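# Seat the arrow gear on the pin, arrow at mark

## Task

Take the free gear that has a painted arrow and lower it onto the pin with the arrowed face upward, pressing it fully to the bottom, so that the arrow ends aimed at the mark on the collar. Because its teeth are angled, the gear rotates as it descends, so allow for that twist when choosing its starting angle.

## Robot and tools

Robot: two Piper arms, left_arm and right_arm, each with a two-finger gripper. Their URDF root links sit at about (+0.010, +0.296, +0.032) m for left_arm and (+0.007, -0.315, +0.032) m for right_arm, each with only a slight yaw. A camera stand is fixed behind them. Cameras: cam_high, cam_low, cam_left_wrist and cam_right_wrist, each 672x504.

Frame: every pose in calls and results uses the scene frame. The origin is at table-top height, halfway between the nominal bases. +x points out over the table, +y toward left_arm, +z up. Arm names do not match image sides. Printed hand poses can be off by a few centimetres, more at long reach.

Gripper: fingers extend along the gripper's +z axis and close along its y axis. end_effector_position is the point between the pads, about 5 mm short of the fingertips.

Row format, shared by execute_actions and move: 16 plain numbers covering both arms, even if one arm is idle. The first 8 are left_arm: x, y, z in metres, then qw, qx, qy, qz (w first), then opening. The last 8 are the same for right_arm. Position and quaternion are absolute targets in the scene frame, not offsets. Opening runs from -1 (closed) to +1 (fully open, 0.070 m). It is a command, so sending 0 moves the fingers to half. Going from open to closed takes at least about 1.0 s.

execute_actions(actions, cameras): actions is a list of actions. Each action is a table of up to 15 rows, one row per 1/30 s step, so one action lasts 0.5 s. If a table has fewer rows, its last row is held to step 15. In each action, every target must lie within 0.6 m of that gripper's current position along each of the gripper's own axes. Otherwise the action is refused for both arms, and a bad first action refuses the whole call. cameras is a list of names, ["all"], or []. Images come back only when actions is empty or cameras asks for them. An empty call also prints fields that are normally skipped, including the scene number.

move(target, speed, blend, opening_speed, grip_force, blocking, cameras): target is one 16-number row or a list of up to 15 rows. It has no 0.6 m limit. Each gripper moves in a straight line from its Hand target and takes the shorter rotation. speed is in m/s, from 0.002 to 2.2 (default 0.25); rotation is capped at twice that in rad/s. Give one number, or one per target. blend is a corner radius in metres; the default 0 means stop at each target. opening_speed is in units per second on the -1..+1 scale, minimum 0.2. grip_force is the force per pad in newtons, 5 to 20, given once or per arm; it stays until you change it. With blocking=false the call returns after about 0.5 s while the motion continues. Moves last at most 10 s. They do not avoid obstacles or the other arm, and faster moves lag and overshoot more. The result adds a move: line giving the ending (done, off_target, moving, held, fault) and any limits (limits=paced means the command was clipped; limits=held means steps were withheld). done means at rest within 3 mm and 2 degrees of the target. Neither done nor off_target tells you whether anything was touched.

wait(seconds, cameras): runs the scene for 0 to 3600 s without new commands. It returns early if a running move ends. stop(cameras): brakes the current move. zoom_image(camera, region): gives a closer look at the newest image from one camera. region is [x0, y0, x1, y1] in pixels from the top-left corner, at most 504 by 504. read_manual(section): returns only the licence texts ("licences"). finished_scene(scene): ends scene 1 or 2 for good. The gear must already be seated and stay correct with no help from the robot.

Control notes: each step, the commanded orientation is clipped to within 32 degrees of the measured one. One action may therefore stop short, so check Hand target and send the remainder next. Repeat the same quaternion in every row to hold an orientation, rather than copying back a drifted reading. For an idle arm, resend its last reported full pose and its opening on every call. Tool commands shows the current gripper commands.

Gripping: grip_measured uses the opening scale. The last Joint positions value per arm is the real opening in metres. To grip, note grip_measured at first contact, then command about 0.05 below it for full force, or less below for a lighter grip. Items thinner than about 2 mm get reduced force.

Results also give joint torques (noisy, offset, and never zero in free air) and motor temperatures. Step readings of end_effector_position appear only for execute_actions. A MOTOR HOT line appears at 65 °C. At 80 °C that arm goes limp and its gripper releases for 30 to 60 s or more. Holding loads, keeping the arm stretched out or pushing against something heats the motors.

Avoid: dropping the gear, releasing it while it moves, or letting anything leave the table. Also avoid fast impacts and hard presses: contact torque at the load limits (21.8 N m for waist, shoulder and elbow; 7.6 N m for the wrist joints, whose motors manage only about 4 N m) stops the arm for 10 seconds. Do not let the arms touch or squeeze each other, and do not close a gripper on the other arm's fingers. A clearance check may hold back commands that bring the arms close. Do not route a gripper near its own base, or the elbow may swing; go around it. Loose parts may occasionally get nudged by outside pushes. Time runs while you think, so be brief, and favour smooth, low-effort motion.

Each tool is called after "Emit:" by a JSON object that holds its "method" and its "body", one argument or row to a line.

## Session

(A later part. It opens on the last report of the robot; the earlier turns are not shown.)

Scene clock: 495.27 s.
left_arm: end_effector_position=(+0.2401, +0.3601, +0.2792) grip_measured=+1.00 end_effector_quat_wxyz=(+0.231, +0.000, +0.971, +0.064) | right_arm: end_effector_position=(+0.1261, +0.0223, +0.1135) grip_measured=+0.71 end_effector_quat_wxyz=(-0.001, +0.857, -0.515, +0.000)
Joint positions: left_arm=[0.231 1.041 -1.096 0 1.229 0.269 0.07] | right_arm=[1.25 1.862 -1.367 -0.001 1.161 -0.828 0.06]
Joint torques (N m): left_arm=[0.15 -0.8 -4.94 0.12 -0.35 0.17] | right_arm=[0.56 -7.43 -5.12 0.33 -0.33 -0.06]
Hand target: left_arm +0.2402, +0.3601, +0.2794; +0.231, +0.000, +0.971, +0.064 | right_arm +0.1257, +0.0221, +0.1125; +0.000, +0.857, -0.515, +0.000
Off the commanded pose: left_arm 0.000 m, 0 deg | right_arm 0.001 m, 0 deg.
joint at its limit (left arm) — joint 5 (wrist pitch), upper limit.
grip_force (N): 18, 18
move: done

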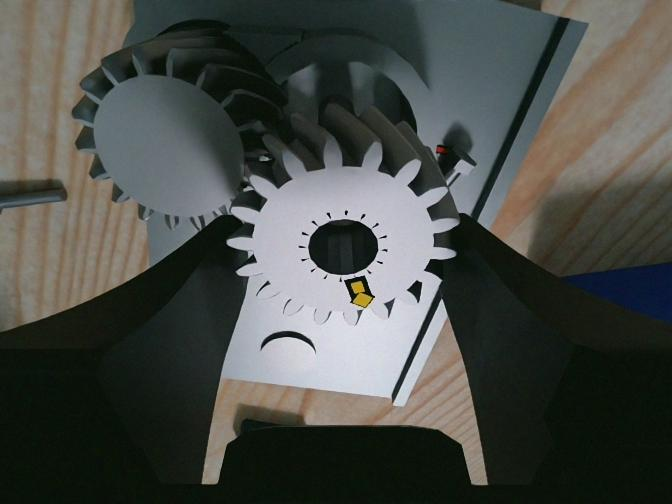

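Emit:
{"method": "move", "body": {
  "target": [
    [0.2402,0.3601,0.2794,0.231,0,0.971,0.064,1,0.1257,0.0221,0.112,0,-0.8746,0.4848,0,0.4],
    [0.2402,0.3601,0.2794,0.231,0,0.971,0.064,1,0.1257,0.0221,0.112,0,-0.8387,0.5446,0,0.4]
  ],
  "speed": 0.04,
  "cameras": ["cam_right_wrist","cam_low"]
}}

Emit:
{"method": "zoom_image", "body": {
  "camera": "cam_right_wrist",
  "region": [220, 75, 470, 335]
}}

Emit:
{"method": "zoom_image", "body": {
  "camera": "cam_low",
  "region": [390, 200, 460, 280]
}}

Scene clock: 502.97 s.
left_arm: end_effector_position=(+0.2401, +0.3601, +0.2792) grip_measured=+1.00 end_effector_quat_wxyz=(+0.231, +0.000, +0.971, +0.064) | right_arm: end_effector_position=(+0.1255, +0.0220, +0.1122) grip_measured=+0.71 end_effector_quat_wxyz=(+0.000, +0.839, -0.545, +0.000)
Joint positions: left_arm=[0.231 1.041 -1.096 0 1.229 0.269 0.07] | right_arm=[1.251 1.864 -1.364 0 1.159 -0.758 0.06]
Joint torques (N m): left_arm=[0.17 -0.8 -4.93 0.11 -0.35 0.17] | right_arm=[-0.12 -5.62 0.24 0.04 1.35 0.19]
Hand target: left_arm +0.2402, +0.3601, +0.2794; +0.231, +0.000, +0.971, +0.064 | right_arm +0.1257, +0.0221, +0.1120; +0.000, +0.839, -0.545, +0.000
Off the commanded pose: left_arm 0.000 m, 0 deg | right_arm 0.000 m, 0 deg.
joint at its limit (left arm) — joint 5 (wrist pitch), upper limit.
grip_force (N): 18, 18
move: done
Images, in order (width x height): cam_low 672x504, cam_right_wrist 672x504.

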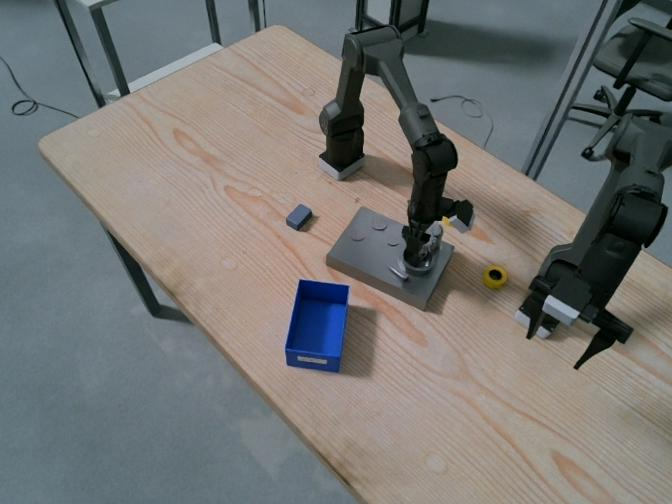

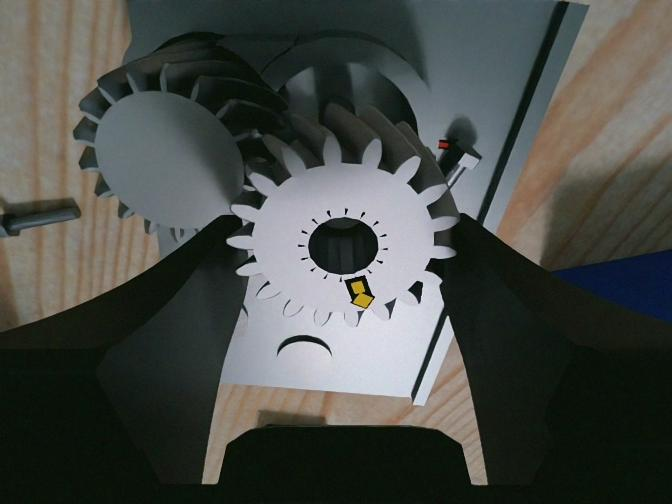

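Scaled by 1.938 from the camera's image (finer frame: 960x720).

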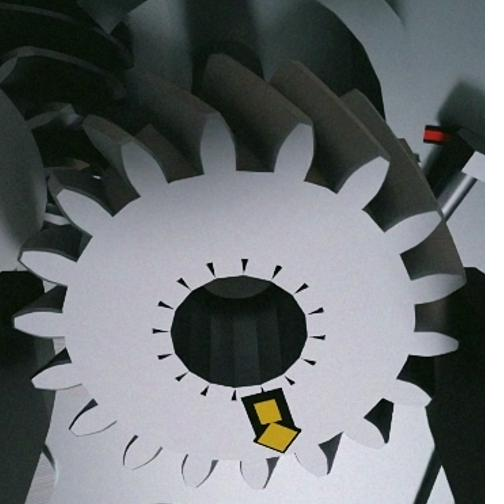

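Scaled by 6.300 from the camera's image (finer frame: 960x720).

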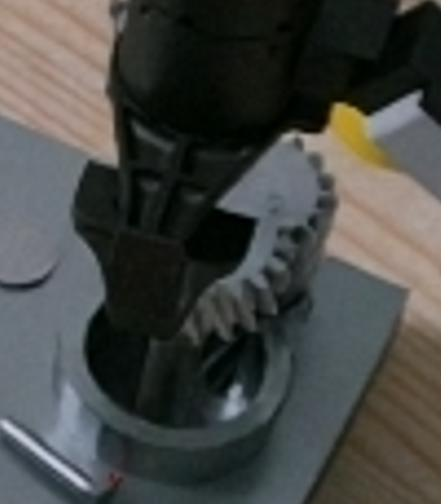

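Emit:
{"method": "move", "body": {
  "target": [
    [0.2402,0.3601,0.2794,0.231,0,0.971,0.064,1,0.1257,0.0221,0.112,0,-0.8572,0.5150,0,0.4],
    [0.2402,0.3601,0.2794,0.231,0,0.971,0.064,1,0.1257,0.0221,0.109,0,-0.8572,0.5150,0,0.4]
  ],
  "speed": 0.04,
  "cameras": ["cam_right_wrist"]
}}

Emit:
{"method": "zoom_image", "body": {
  "camera": "cam_right_wrist",
  "region": [220, 75, 470, 335]
}}

Scene clock: 511.73 s.
left_arm: end_effector_position=(+0.2401, +0.3601, +0.2792) grip_measured=+1.00 end_effector_quat_wxyz=(+0.231, +0.000, +0.971, +0.064) | right_arm: end_effector_position=(+0.1259, +0.0226, +0.1084) grip_measured=+0.71 end_effector_quat_wxyz=(-0.001, +0.857, -0.515, +0.000)
Joint positions: left_arm=[0.231 1.041 -1.096 0 1.229 0.269 0.07] | right_arm=[1.251 1.869 -1.356 -0.001 1.143 -0.829 0.06]
Joint torques (N m): left_arm=[0.17 -0.8 -4.92 0.1 -0.35 0.17] | right_arm=[-1.15 -5.73 -2.89 -0.89 0.54 0.19]
Hand target: left_arm +0.2402, +0.3601, +0.2794; +0.231, +0.000, +0.971, +0.064 | right_arm +0.1257, +0.0221, +0.1090; +0.000, +0.857, -0.515, +0.000
Off the commanded pose: left_arm 0.000 m, 0 deg | right_arm 0.001 m, 0 deg.
joint at its limit (left arm) — joint 5 (wrist pitch), upper limit.
grip_force (N): 18, 18
move: done

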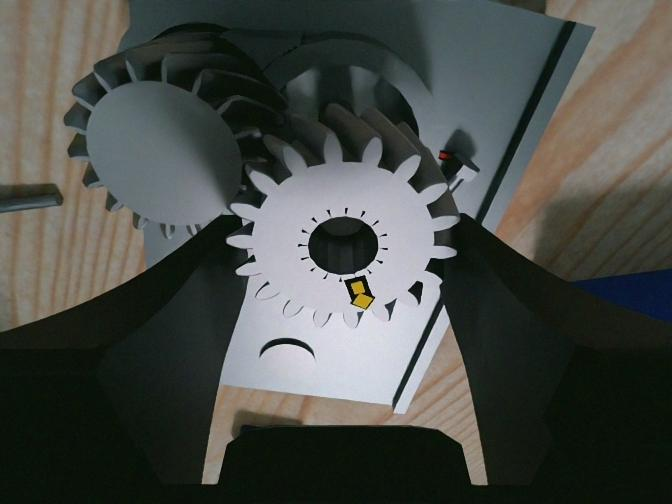

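Scaled by 1.938 from the camera's image (finer frame: 960x720).

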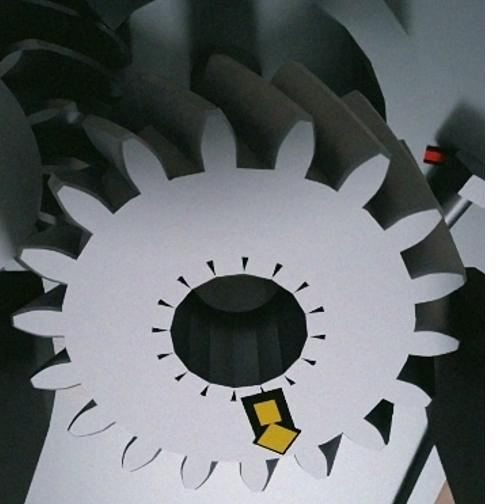

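Emit:
{"method": "move", "body": {
  "target": [0.2402,0.3601,0.2794,0.231,0,0.971,0.064,1,0.1257,0.0221,0.1055,0,-0.8572,0.5150,0,0.4],
  "speed": 0.03,
  "cameras": ["cam_right_wrist"]
}}

Emit:
{"method": "zoom_image", "body": {
  "camera": "cam_right_wrist",
  "region": [220, 75, 470, 335]
}}

Scene clock: 516.93 s.
left_arm: end_effector_position=(+0.2401, +0.3601, +0.2792) grip_measured=+1.00 end_effector_quat_wxyz=(+0.231, +0.000, +0.971, +0.064) | right_arm: end_effector_position=(+0.1256, +0.0223, +0.1081) grip_measured=+0.71 end_effector_quat_wxyz=(-0.002, +0.857, -0.515, -0.001)
Joint positions: left_arm=[0.231 1.041 -1.096 0 1.229 0.269 0.07] | right_arm=[1.251 1.866 -1.35 0 1.138 -0.829 0.06]
Joint torques (N m): left_arm=[0.17 -0.8 -4.91 0.1 -0.35 0.17] | right_arm=[0.24 -4.23 1.65 -0.15 1.16 0.17]
Motor temperatures (°C): left_arm=[29 30 32 30 31 30] | right_arm=[28 36 29 36 37 31]
Hand target: left_arm +0.2402, +0.3601, +0.2794; +0.231, +0.000, +0.971, +0.064 | right_arm +0.1257, +0.0221, +0.1055; +0.000, +0.857, -0.515, +0.000
Off the commanded pose: left_arm 0.000 m, 0 deg | right_arm 0.003 m, 0 deg.
joint at its limit (left arm) — joint 5 (wrist pitch), upper limit.
grip_force (N): 18, 18
move: done

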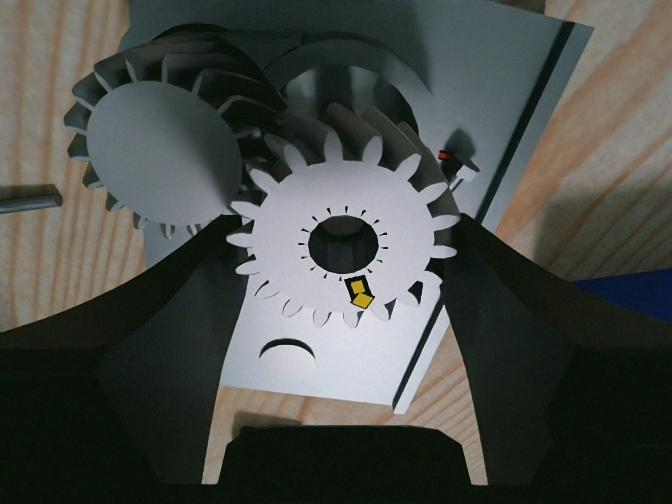

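Scaled by 1.938 from the camera's image (finer frame: 960x720).

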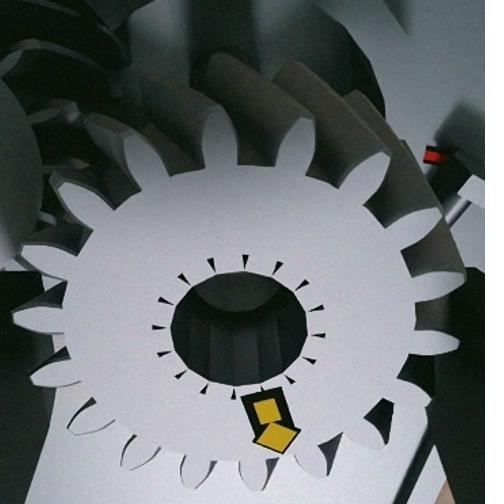

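Emit:
{"method": "move", "body": {
  "target": [
    [0.2402,0.3601,0.2794,0.231,0,0.971,0.064,1,0.1257,0.0221,0.1065,0,-0.8746,0.4848,0,0.4]
  ],
  "speed": 0.03
}}

Emit:
{"method": "move", "body": {
  "target": [
    [0.2402,0.3601,0.2794,0.231,0,0.971,0.064,1,0.1257,0.0221,0.1065,0,-0.8387,0.5446,0,0.4]
  ],
  "speed": 0.03,
  "cameras": ["cam_right_wrist"]
}}

Scene clock: 522.80 s.
left_arm: end_effector_position=(+0.2401, +0.3601, +0.2792) grip_measured=+1.00 end_effector_quat_wxyz=(+0.231, +0.000, +0.971, +0.064) | right_arm: end_effector_position=(+0.1262, +0.0218, +0.1064) grip_measured=+0.72 end_effector_quat_wxyz=(+0.000, +0.875, -0.485, +0.001)
Joint positions: left_arm=[0.231 1.041 -1.096 0 1.229 0.269 0.07] | right_arm=[1.25 1.871 -1.35 -0.002 1.138 -0.898 0.06]
Joint torques (N m): left_arm=[0.18 -0.8 -4.9 0.09 -0.34 0.17] | right_arm=[6.82 -15.34 -7.42 3.18 1.74 -0.47]
Hand target: left_arm +0.2402, +0.3601, +0.2794; +0.231, +0.000, +0.971, +0.064 | right_arm +0.1257, +0.0221, +0.1065; +0.000, +0.875, -0.485, +0.000
Off the commanded pose: left_arm 0.000 m, 0 deg | right_arm 0.001 m, 0 deg.
joint at its limit (left arm) — joint 5 (wrist pitch), upper limit.
grip_force (N): 18, 18
move: done

Scene clock: 525.37 s.
left_arm: end_effector_position=(+0.2401, +0.3601, +0.2792) grip_measured=+1.00 end_effector_quat_wxyz=(+0.231, +0.000, +0.971, +0.064) | right_arm: end_effector_position=(+0.1251, +0.0222, +0.1066) grip_measured=+0.72 end_effector_quat_wxyz=(+0.000, +0.839, -0.544, +0.000)
Joint positions: left_arm=[0.231 1.041 -1.096 0 1.229 0.269 0.07] | right_arm=[1.252 1.871 -1.351 0.001 1.139 -0.758 0.06]
Joint torques (N m): left_arm=[0.18 -0.8 -4.91 0.09 -0.35 0.17] | right_arm=[-0.94 -13.14 -3.64 -0.33 1.62 -0.06]
Hand target: left_arm +0.2402, +0.3601, +0.2794; +0.231, +0.000, +0.971, +0.064 | right_arm +0.1257, +0.0221, +0.1065; +0.000, +0.839, -0.545, +0.000
Off the commanded pose: left_arm 0.000 m, 0 deg | right_arm 0.001 m, 0 deg.
joint at its limit (left arm) — joint 5 (wrist pitch), upper limit.
grip_force (N): 18, 18
move: done

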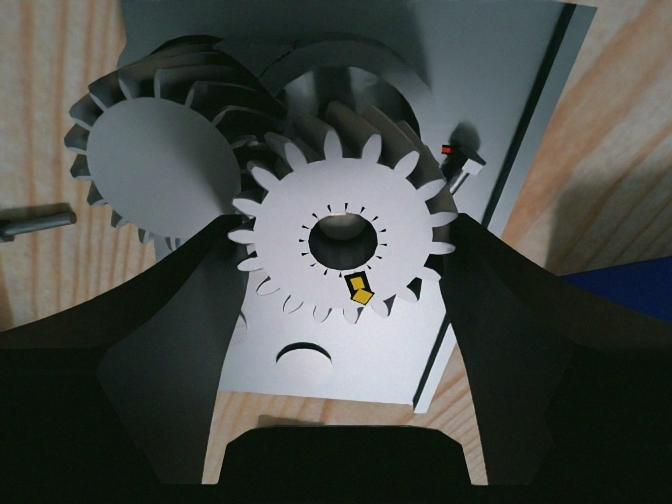

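Emit:
{"method": "move", "body": {
  "target": [
    [0.2402,0.3601,0.2794,0.231,0,0.971,0.064,1,0.1257,0.0221,0.1065,0,-0.8480,0.5299,0,0.4],
    [0.2402,0.3601,0.2794,0.231,0,0.971,0.064,1,0.1257,0.0221,0.1045,0,-0.8526,0.5225,0,0.4]
  ],
  "speed": 0.03,
  "cameras": ["cam_right_wrist"]
}}

Emit:
{"method": "zoom_image", "body": {
  "camera": "cam_right_wrist",
  "region": [220, 75, 470, 335]
}}

Scene clock: 533.90 s.
left_arm: end_effector_position=(+0.2401, +0.3601, +0.2792) grip_measured=+1.00 end_effector_quat_wxyz=(+0.231, +0.000, +0.971, +0.064) | right_arm: end_effector_position=(+0.1258, +0.0223, +0.1057) grip_measured=+0.72 end_effector_quat_wxyz=(-0.001, +0.853, -0.522, +0.000)
Joint positions: left_arm=[0.231 1.041 -1.096 0 1.229 0.269 0.07] | right_arm=[1.251 1.871 -1.347 -0.001 1.132 -0.811 0.06]
Joint torques (N m): left_arm=[0.18 -0.8 -4.89 0.09 -0.35 0.17] | right_arm=[-3.74 -3.92 -0.4 -2.11 -0.04 0.21]
Hand target: left_arm +0.2402, +0.3601, +0.2794; +0.231, +0.000, +0.971, +0.064 | right_arm +0.1257, +0.0221, +0.1045; +0.000, +0.853, -0.523, +0.000
Off the commanded pose: left_arm 0.000 m, 0 deg | right_arm 0.001 m, 0 deg.
joint at its limit (left arm) — joint 5 (wrist pitch), upper limit.
grip_force (N): 18, 18
move: done

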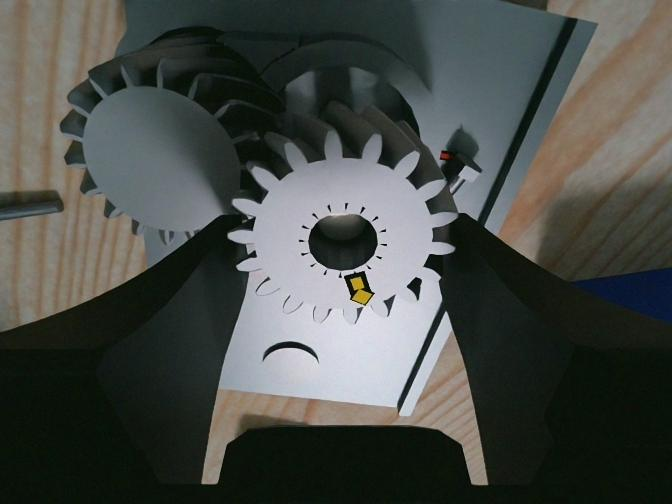

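Scaled by 1.938 from the camera's image (finer frame: 960x720).

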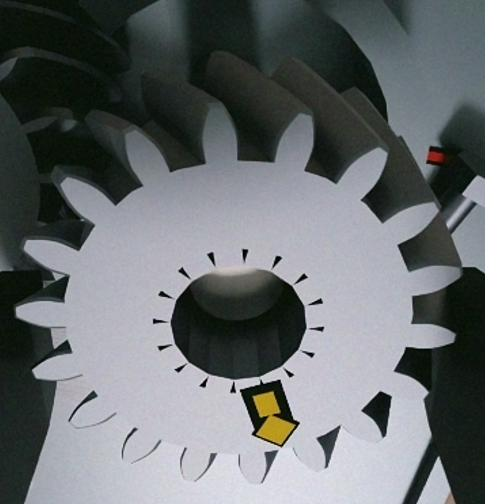

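Emit:
{"method": "move", "body": {
  "target": [
    [0.2402,0.3601,0.2794,0.231,0,0.971,0.064,1,0.1257,0.0221,0.1045,0,-0.8746,0.4848,0,0.4]
  ],
  "speed": 0.03,
  "cameras": ["cam_right_wrist"]
}}

Emit:
{"method": "move", "body": {
  "target": [
    [0.2402,0.3601,0.2794,0.231,0,0.971,0.064,1,0.1257,0.0221,0.1045,0,-0.8387,0.5446,0,0.4]
  ],
  "speed": 0.03,
  "cameras": ["cam_right_wrist","cam_low"]
}}

Emit:
{"method": "zoom_image", "body": {
  "camera": "cam_low",
  "region": [390, 200, 460, 280]
}}

Scene clock: 541.80 s.
left_arm: end_effector_position=(+0.2401, +0.3601, +0.2792) grip_measured=+1.00 end_effector_quat_wxyz=(+0.231, +0.000, +0.971, +0.064) | right_arm: end_effector_position=(+0.1265, +0.0218, +0.1045) grip_measured=+0.72 end_effector_quat_wxyz=(+0.000, +0.875, -0.485, +0.001)
Joint positions: left_arm=[0.231 1.041 -1.096 0 1.229 0.269 0.07] | right_arm=[1.249 1.873 -1.345 -0.002 1.13 -0.898 0.06]
Joint torques (N m): left_arm=[0.2 -0.81 -4.89 0.08 -0.34 0.17] | right_arm=[6.56 -10.29 -5.8 2.71 0.85 -0.52]
Hand target: left_arm +0.2402, +0.3601, +0.2794; +0.231, +0.000, +0.971, +0.064 | right_arm +0.1257, +0.0221, +0.1045; +0.000, +0.875, -0.485, +0.000
Off the commanded pose: left_arm 0.000 m, 0 deg | right_arm 0.001 m, 0 deg.
joint at its limit (left arm) — joint 5 (wrist pitch), upper limit.
grip_force (N): 18, 18
move: done

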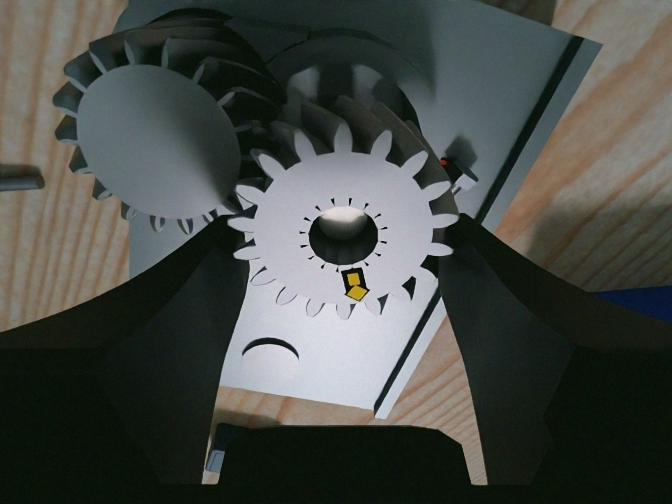

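Scene clock: 544.37 s.
left_arm: end_effector_position=(+0.2401, +0.3601, +0.2792) grip_measured=+1.00 end_effector_quat_wxyz=(+0.231, +0.000, +0.971, +0.064) | right_arm: end_effector_position=(+0.1254, +0.0217, +0.1045) grip_measured=+0.71 end_effector_quat_wxyz=(+0.001, +0.839, -0.545, +0.000)
Joint positions: left_arm=[0.231 1.041 -1.096 0 1.229 0.269 0.07] | right_arm=[1.251 1.873 -1.345 0 1.132 -0.758 0.06]
Joint torques (N m): left_arm=[0.2 -0.8 -4.89 0.08 -0.35 0.17] | right_arm=[4.44 -8.35 -7.36 2.22 -1.05 -0.06]
Motor temperatures (°C): left_arm=[29 30 32 30 31 30] | right_arm=[28 37 29 41 38 31]
Hand target: left_arm +0.2402, +0.3601, +0.2794; +0.231, +0.000, +0.971, +0.064 | right_arm +0.1257, +0.0221, +0.1045; +0.000, +0.839, -0.545, +0.000
Off the commanded pose: left_arm 0.000 m, 0 deg | right_arm 0.000 m, 0 deg.
joint at its limit (left arm) — joint 5 (wrist pitch), upper limit.
grip_force (N): 18, 18
move: done
Images, in order (width x height): cam_low 672x504, cam_right_wrist 672x504.

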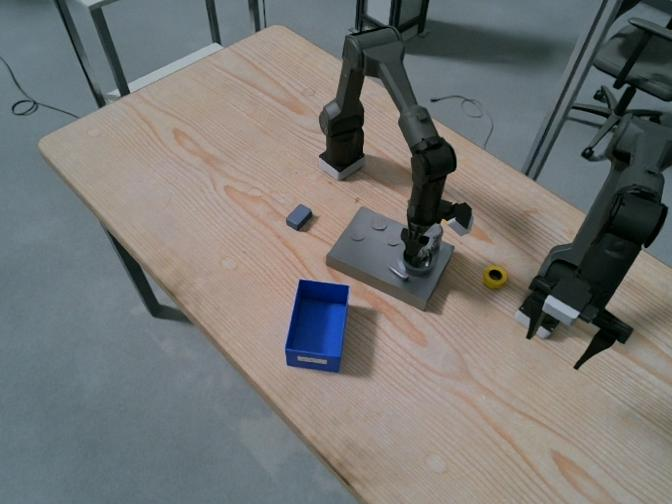

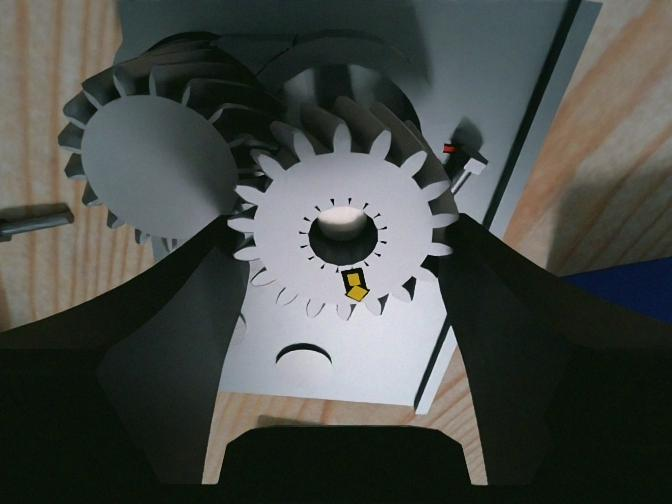

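Scaled by 6.300 from the camera's image (finer frame: 960x720).

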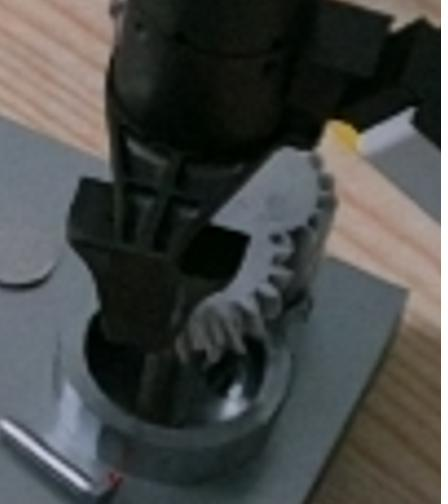

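Emit:
{"method": "zoom_image", "body": {
  "camera": "cam_right_wrist",
  "region": [190, 100, 320, 240]
}}

Scaled by 3.600 from the camera's image (finer frame: 960x720).

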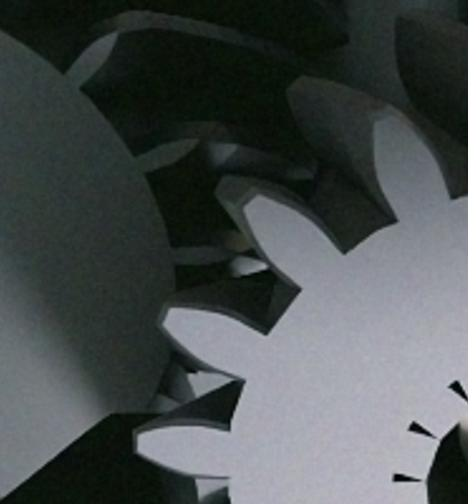

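Emit:
{"method": "move", "body": {
  "target": [
    [0.2402,0.3601,0.2794,0.231,0,0.971,0.064,1,0.1257,0.0221,0.105,0,-0.8704,0.4924,0,0.4]
  ],
  "speed": 0.04,
  "cameras": ["cam_right_wrist"]
}}

Emit:
{"method": "zoom_image", "body": {
  "camera": "cam_right_wrist",
  "region": [190, 100, 320, 240]
}}

Emit:
{"method": "move", "body": {
  "target": [
    [0.2402,0.3601,0.2794,0.231,0,0.971,0.064,1,0.1257,0.0221,0.105,0,-0.8704,0.4924,0,0.65]
  ],
  "speed": 0.04,
  "opening_speed": 0.3,
  "cameras": ["cam_right_wrist","cam_low"]
}}

Emit:
{"method": "move", "body": {
  "target": [
    [0.2402,0.3601,0.2794,0.231,0,0.971,0.064,1,0.1257,0.0221,0.105,0,-0.8704,0.4924,0,0.9]
  ],
  "speed": 0.04,
  "opening_speed": 0.3,
  "cameras": ["cam_right_wrist","cam_low"]
}}

Emit:
{"method": "zoom_image", "body": {
  "camera": "cam_low",
  "region": [390, 200, 460, 280]
}}

Scene clock: 573.40 s.
left_arm: end_effector_position=(+0.2401, +0.3601, +0.2792) grip_measured=+1.00 end_effector_quat_wxyz=(+0.231, +0.000, +0.971, +0.064) | right_arm: end_effector_position=(+0.1263, +0.0227, +0.1049) grip_measured=+0.71 end_effector_quat_wxyz=(-0.001, +0.870, -0.492, +0.000)
Joint positions: left_arm=[0.231 1.041 -1.096 0 1.229 0.269 0.07] | right_arm=[1.25 1.873 -1.347 -0.001 1.129 -0.881 0.06]
Joint torques (N m): left_arm=[0.21 -0.81 -4.89 0.07 -0.34 0.17] | right_arm=[2.89 -13.55 -10.74 1.48 -0.35 0]
Motor temperatures (°C): left_arm=[29 30 32 30 31 30] | right_arm=[28 37 31 38 57 31]
Hand target: left_arm +0.2402, +0.3601, +0.2794; +0.231, +0.000, +0.971, +0.064 | right_arm +0.1257, +0.0221, +0.1050; +0.000, +0.870, -0.492, +0.000
Off the commanded pose: left_arm 0.000 m, 0 deg | right_arm 0.001 m, 0 deg.
joint at its limit (left arm) — joint 5 (wrist pitch), upper limit.
grip_force (N): 18, 18
move: done

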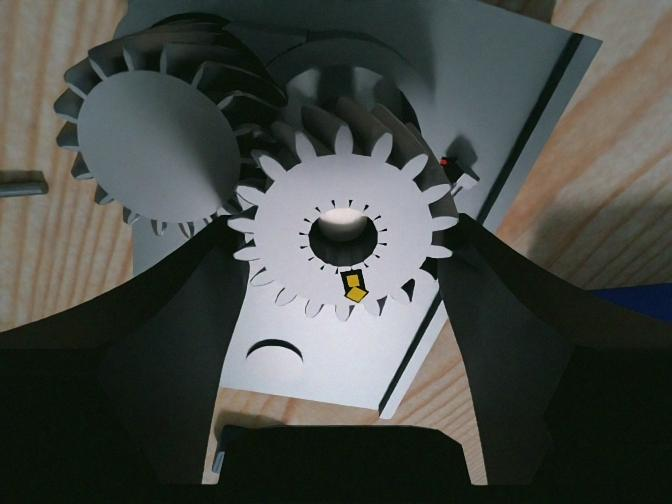

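Scaled by 3.600 from the camera's image (finer frame: 960x720).

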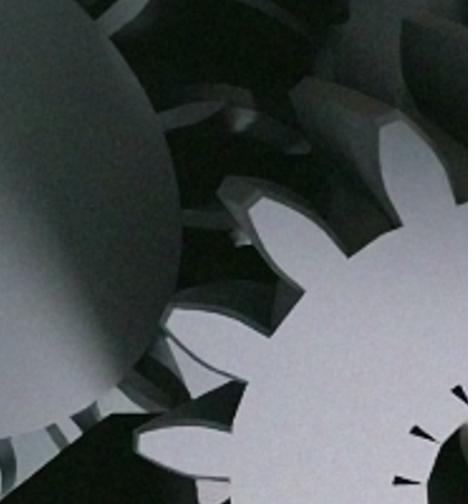

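Scene clock: 574.43 s.
left_arm: end_effector_position=(+0.2401, +0.3601, +0.2792) grip_measured=+1.00 end_effector_quat_wxyz=(+0.231, +0.000, +0.971, +0.064) | right_arm: end_effector_position=(+0.1262, +0.0225, +0.1049) grip_measured=+0.72 end_effector_quat_wxyz=(-0.001, +0.870, -0.492, +0.000)
Joint positions: left_arm=[0.231 1.041 -1.096 0 1.229 0.269 0.07] | right_arm=[1.25 1.873 -1.347 -0.001 1.13 -0.881 0.06]
Joint torques (N m): left_arm=[0.2 -0.81 -4.88 0.07 -0.34 0.17] | right_arm=[4.7 -15.55 -7.51 2.19 0.72 -0.03]
Motor temperatures (°C): left_arm=[29 30 32 30 31 30] | right_arm=[28 37 31 38 56 31]
Hand target: left_arm +0.2402, +0.3601, +0.2794; +0.231, +0.000, +0.971, +0.064 | right_arm +0.1257, +0.0221, +0.1050; +0.000, +0.870, -0.492, +0.000
Off the commanded pose: left_arm 0.000 m, 0 deg | right_arm 0.001 m, 0 deg.
joint at its limit (left arm) — joint 5 (wrist pitch), upper limit.
grip_force (N): 18, 18
move: done
Images, in order (width x height): cam_low 672x504, cam_right_wrist 672x504.

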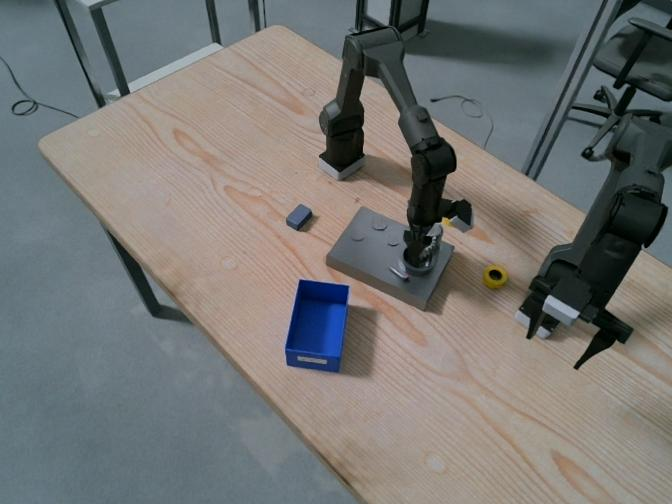

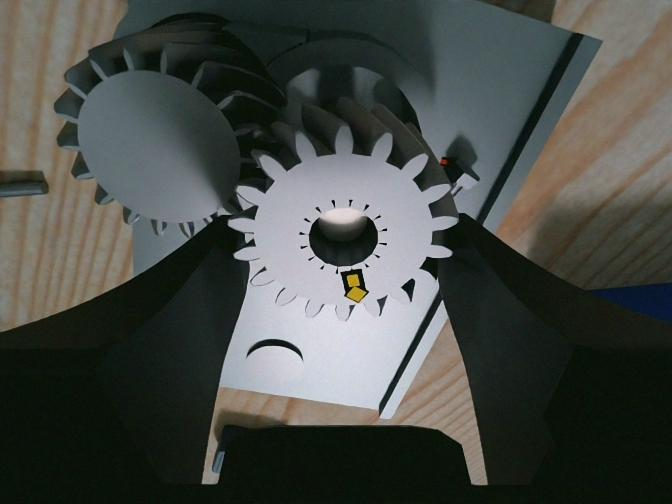

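Scene clock: 575.47 s.
left_arm: end_effector_position=(+0.2401, +0.3601, +0.2792) grip_measured=+1.00 end_effector_quat_wxyz=(+0.231, +0.000, +0.971, +0.064) | right_arm: end_effector_position=(+0.1253, +0.0222, +0.1055) grip_measured=+0.90 end_effector_quat_wxyz=(+0.000, +0.871, -0.492, +0.000)
Joint positions: left_arm=[0.231 1.041 -1.096 0 1.229 0.269 0.07] | right_arm=[1.251 1.871 -1.347 0.001 1.133 -0.881 0.067]
Joint torques (N m): left_arm=[0.21 -0.8 -4.88 0.07 -0.34 0.17] | right_arm=[-0.37 -7.69 -4.96 -0.04 -0.1 -0.04]
Motor temperatures (°C): left_arm=[29 30 32 30 31 30] | right_arm=[28 37 31 38 55 31]
Hand target: left_arm +0.2402, +0.3601, +0.2794; +0.231, +0.000, +0.971, +0.064 | right_arm +0.1257, +0.0221, +0.1050; +0.000, +0.870, -0.492, +0.000
Off the commanded pose: left_arm 0.000 m, 0 deg | right_arm 0.001 m, 0 deg.
joint at its limit (left arm) — joint 5 (wrist pitch), upper limit.
grip_force (N): 18, 18
move: done
Images, in order (width x height): cam_low 672x504, cam_right_wrist 672x504.

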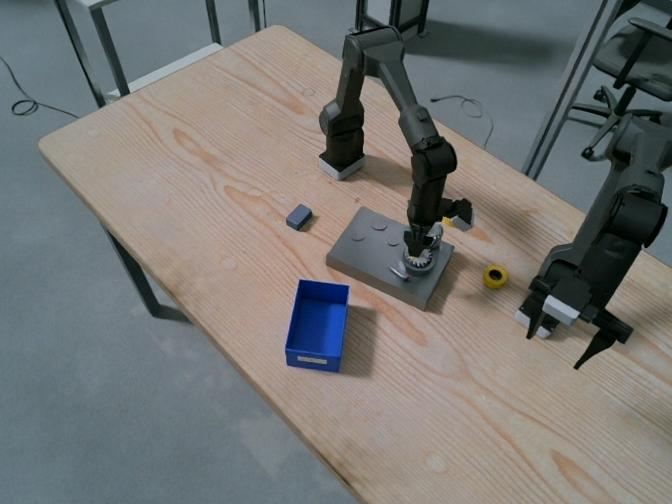

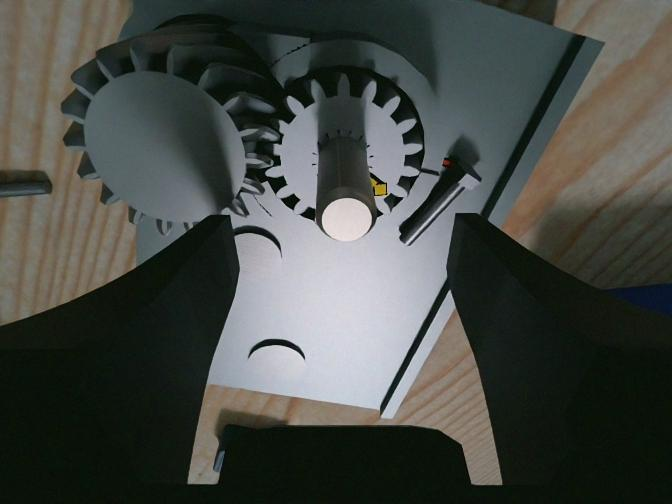

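Scaled by 6.300 from the camera's image (finer frame: 960x720).

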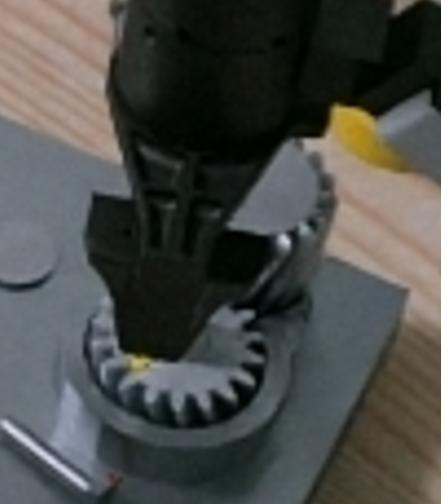

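Emit:
{"method": "move", "body": {
  "target": [
    [0.2402,0.3601,0.2794,0.231,0,0.971,0.064,1,0.13,0.0140,0.135,0,-0.8704,0.4924,0,0.9],
    [0.2402,0.3601,0.2794,0.231,0,0.971,0.064,1,0.15,-0.02,0.135,0,-0.8704,0.4924,0,0.9]
  ],
  "speed": 0.15,
  "blend": [0.02,0],
  "cameras": ["cam_right_wrist"]
}}

Emit:
{"method": "zoom_image", "body": {
  "camera": "cam_right_wrist",
  "region": [220, 0, 470, 200]
}}

Scene clock: 581.50 s.
left_arm: end_effector_position=(+0.2401, +0.3601, +0.2792) grip_measured=+1.00 end_effector_quat_wxyz=(+0.231, +0.000, +0.971, +0.064) | right_arm: end_effector_position=(+0.1500, -0.0207, +0.1350) grip_measured=+0.90 end_effector_quat_wxyz=(+0.001, +0.871, -0.492, +0.000)
Joint positions: left_arm=[0.231 1.041 -1.096 0 1.229 0.269 0.07] | right_arm=[1.137 1.74 -1.282 -0.001 1.201 -0.994 0.066]
Joint torques (N m): left_arm=[0.22 -0.81 -4.88 0.06 -0.34 0.17] | right_arm=[0.67 -6.73 -7.34 0.23 -0.12 0.13]
Motor temperatures (°C): left_arm=[29 30 32 30 31 30] | right_arm=[28 37 31 38 49 31]
Hand target: left_arm +0.2402, +0.3601, +0.2794; +0.231, +0.000, +0.971, +0.064 | right_arm +0.1500, -0.0200, +0.1350; +0.000, +0.870, -0.492, +0.000
Off the commanded pose: left_arm 0.000 m, 0 deg | right_arm 0.001 m, 0 deg.
joint at its limit (left arm) — joint 5 (wrist pitch), upper limit.
grip_force (N): 18, 18
move: done; blend cut to 0.0157 m at target 1

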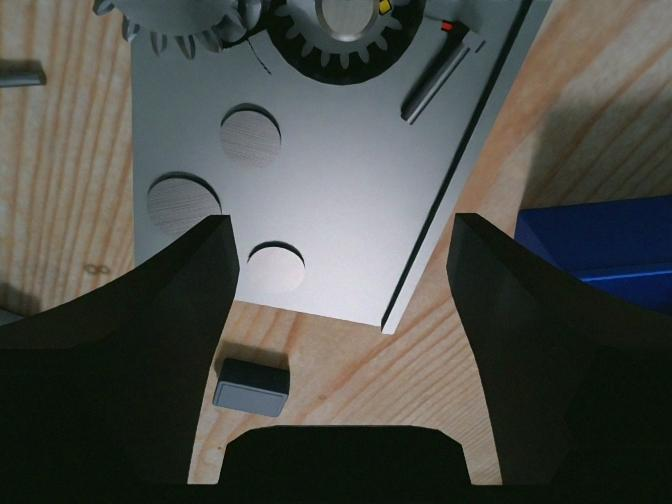

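Scaled by 2.016 from the camera's image (finer frame: 960x720).

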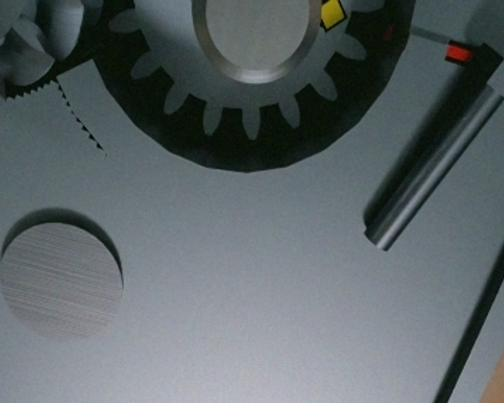

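Emit:
{"method": "move", "body": {
  "target": [
    [0.2402,0.3601,0.2794,0.231,0,0.971,0.064,1,0.113,0.0430,0.135,0,-0.8704,0.4924,0,0.9]
  ],
  "speed": 0.15,
  "cameras": ["cam_right_wrist"]
}}

Emit:
{"method": "zoom_image", "body": {
  "camera": "cam_right_wrist",
  "region": [240, 60, 500, 280]
}}

Scene clock: 587.03 s.
left_arm: end_effector_position=(+0.2401, +0.3601, +0.2792) grip_measured=+1.00 end_effector_quat_wxyz=(+0.231, +0.000, +0.971, +0.064) | right_arm: end_effector_position=(+0.1127, +0.0434, +0.1346) grip_measured=+0.90 end_effector_quat_wxyz=(-0.013, +0.870, -0.492, -0.003)
Joint positions: left_arm=[0.231 1.041 -1.096 0 1.229 0.269 0.07] | right_arm=[1.302 1.878 -1.478 0 1.231 -0.829 0.067]
Joint torques (N m): left_arm=[0.22 -0.81 -4.88 0.06 -0.34 0.17] | right_arm=[-0.36 -10.04 -4.95 -0.05 -0.03 -0.05]
Hand target: left_arm +0.2402, +0.3601, +0.2794; +0.231, +0.000, +0.971, +0.064 | right_arm +0.1130, +0.0429, +0.1347; -0.013, +0.870, -0.492, -0.003
Off the commanded pose: left_arm 0.000 m, 0 deg | right_arm 0.001 m, 2 deg.
joint sent to its limit (right arm) — joint 5 (wrist pitch), upper limit. The joint targets still meet the commanded pose.
joint at its limit (left arm) — joint 5 (wrist pitch), upper limit.
grip_force (N): 18, 18
move: done

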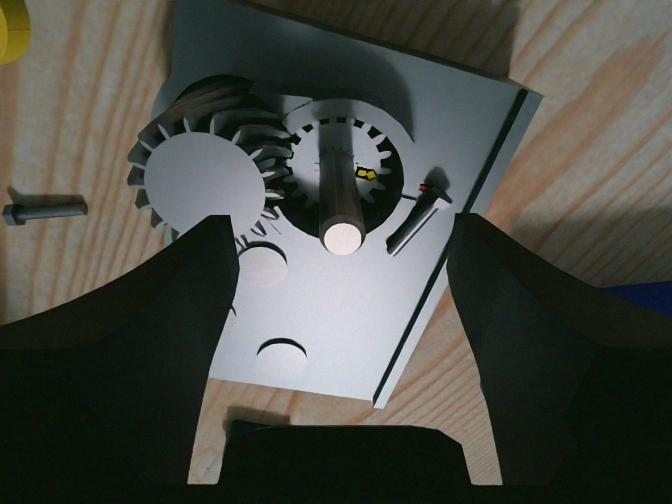

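Scaled by 1.938 from the camera's image (finer frame: 960x720).

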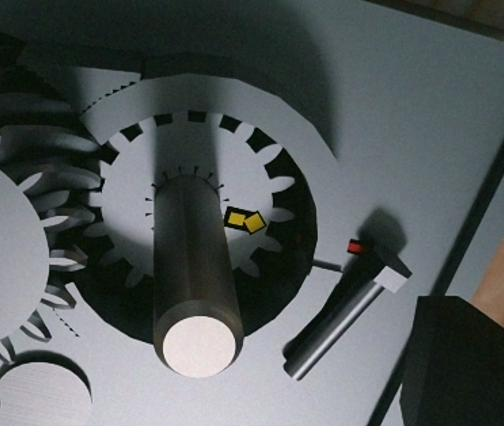

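Emit:
{"method": "zoom_image", "body": {
  "camera": "cam_right_wrist",
  "region": [350, 130, 470, 230]
}}

Scaled by 4.200 from the camera's image (finer frame: 960x720).

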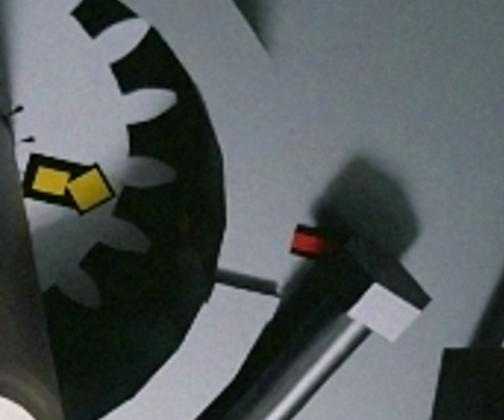

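Emit:
{"method": "move", "body": {
  "target": [
    [0.2402,0.3601,0.2794,0.231,0,0.971,0.064,1,0.17,0.036,0.135,0,-0.5299,0.8480,0,0.9],
    [0.2402,0.3601,0.2794,0.231,0,0.971,0.064,1,0.17,0.036,0.135,0,-0.1392,0.9903,0,0.9]
  ],
  "speed": 0.4,
  "blend": [0.02,0],
  "cameras": ["cam_right_wrist"]
}}

Emit:
{"method": "zoom_image", "body": {
  "camera": "cam_right_wrist",
  "region": [240, 50, 440, 250]
}}

Scene clock: 622.87 s.
left_arm: end_effector_position=(+0.2401, +0.3601, +0.2792) grip_measured=+1.00 end_effector_quat_wxyz=(+0.231, +0.000, +0.971, +0.064) | right_arm: end_effector_position=(+0.1700, +0.0358, +0.1349) grip_measured=+0.90 end_effector_quat_wxyz=(+0.012, -0.139, +0.990, +0.019)
Joint positions: left_arm=[0.231 1.041 -1.096 0 1.229 0.269 0.07] | right_arm=[1.153 1.911 -1.528 0.001 1.231 0.856 0.066]
Joint torques (N m): left_arm=[0.23 -0.81 -4.86 0.05 -0.34 0.17] | right_arm=[0.73 -8.32 -7.09 -0.17 0.01 -0.02]
Motor temperatures (°C): left_arm=[29 30 32 30 31 30] | right_arm=[28 37 29 36 35 31]
Hand target: left_arm +0.2402, +0.3601, +0.2794; +0.231, +0.000, +0.971, +0.064 | right_arm +0.1699, +0.0358, +0.1347; +0.012, -0.139, +0.990, +0.018
Off the commanded pose: left_arm 0.000 m, 0 deg | right_arm 0.000 m, 3 deg.
joint sent to its limit (right arm) — joint 5 (wrist pitch), upper limit. The joint targets still meet the commanded pose.
joint at its limit (left arm) — joint 5 (wrist pitch), upper limit.
grip_force (N): 18, 18
move: off_target (right_arm)

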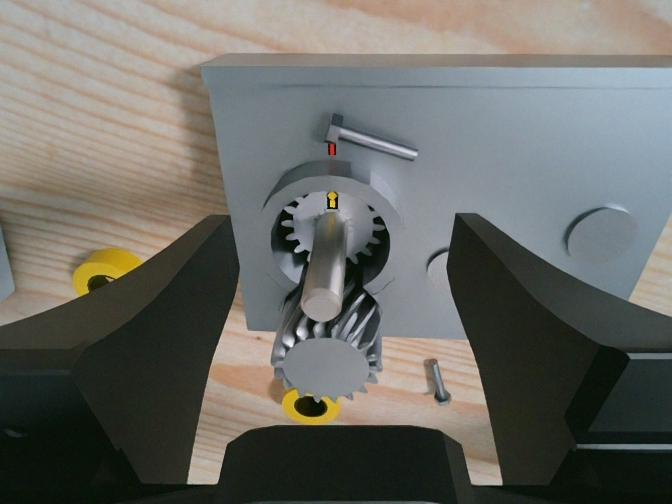

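Scaled by 2.520 from the camera's image (finer frame: 960x720).

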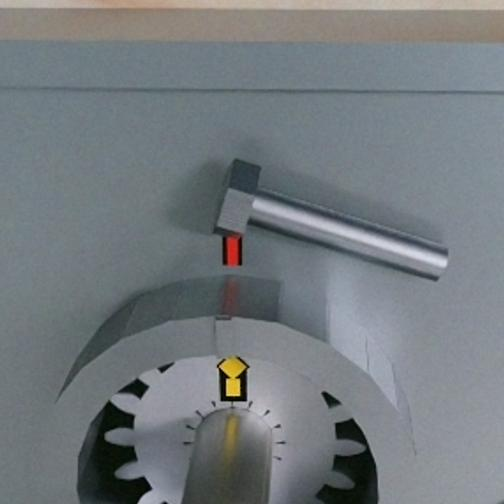

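Arrow aligned exactly with the red mark.

Emit:
{"method": "finished_scene", "body": {
  "scene": 2
}}

The scene is finished: the task was done.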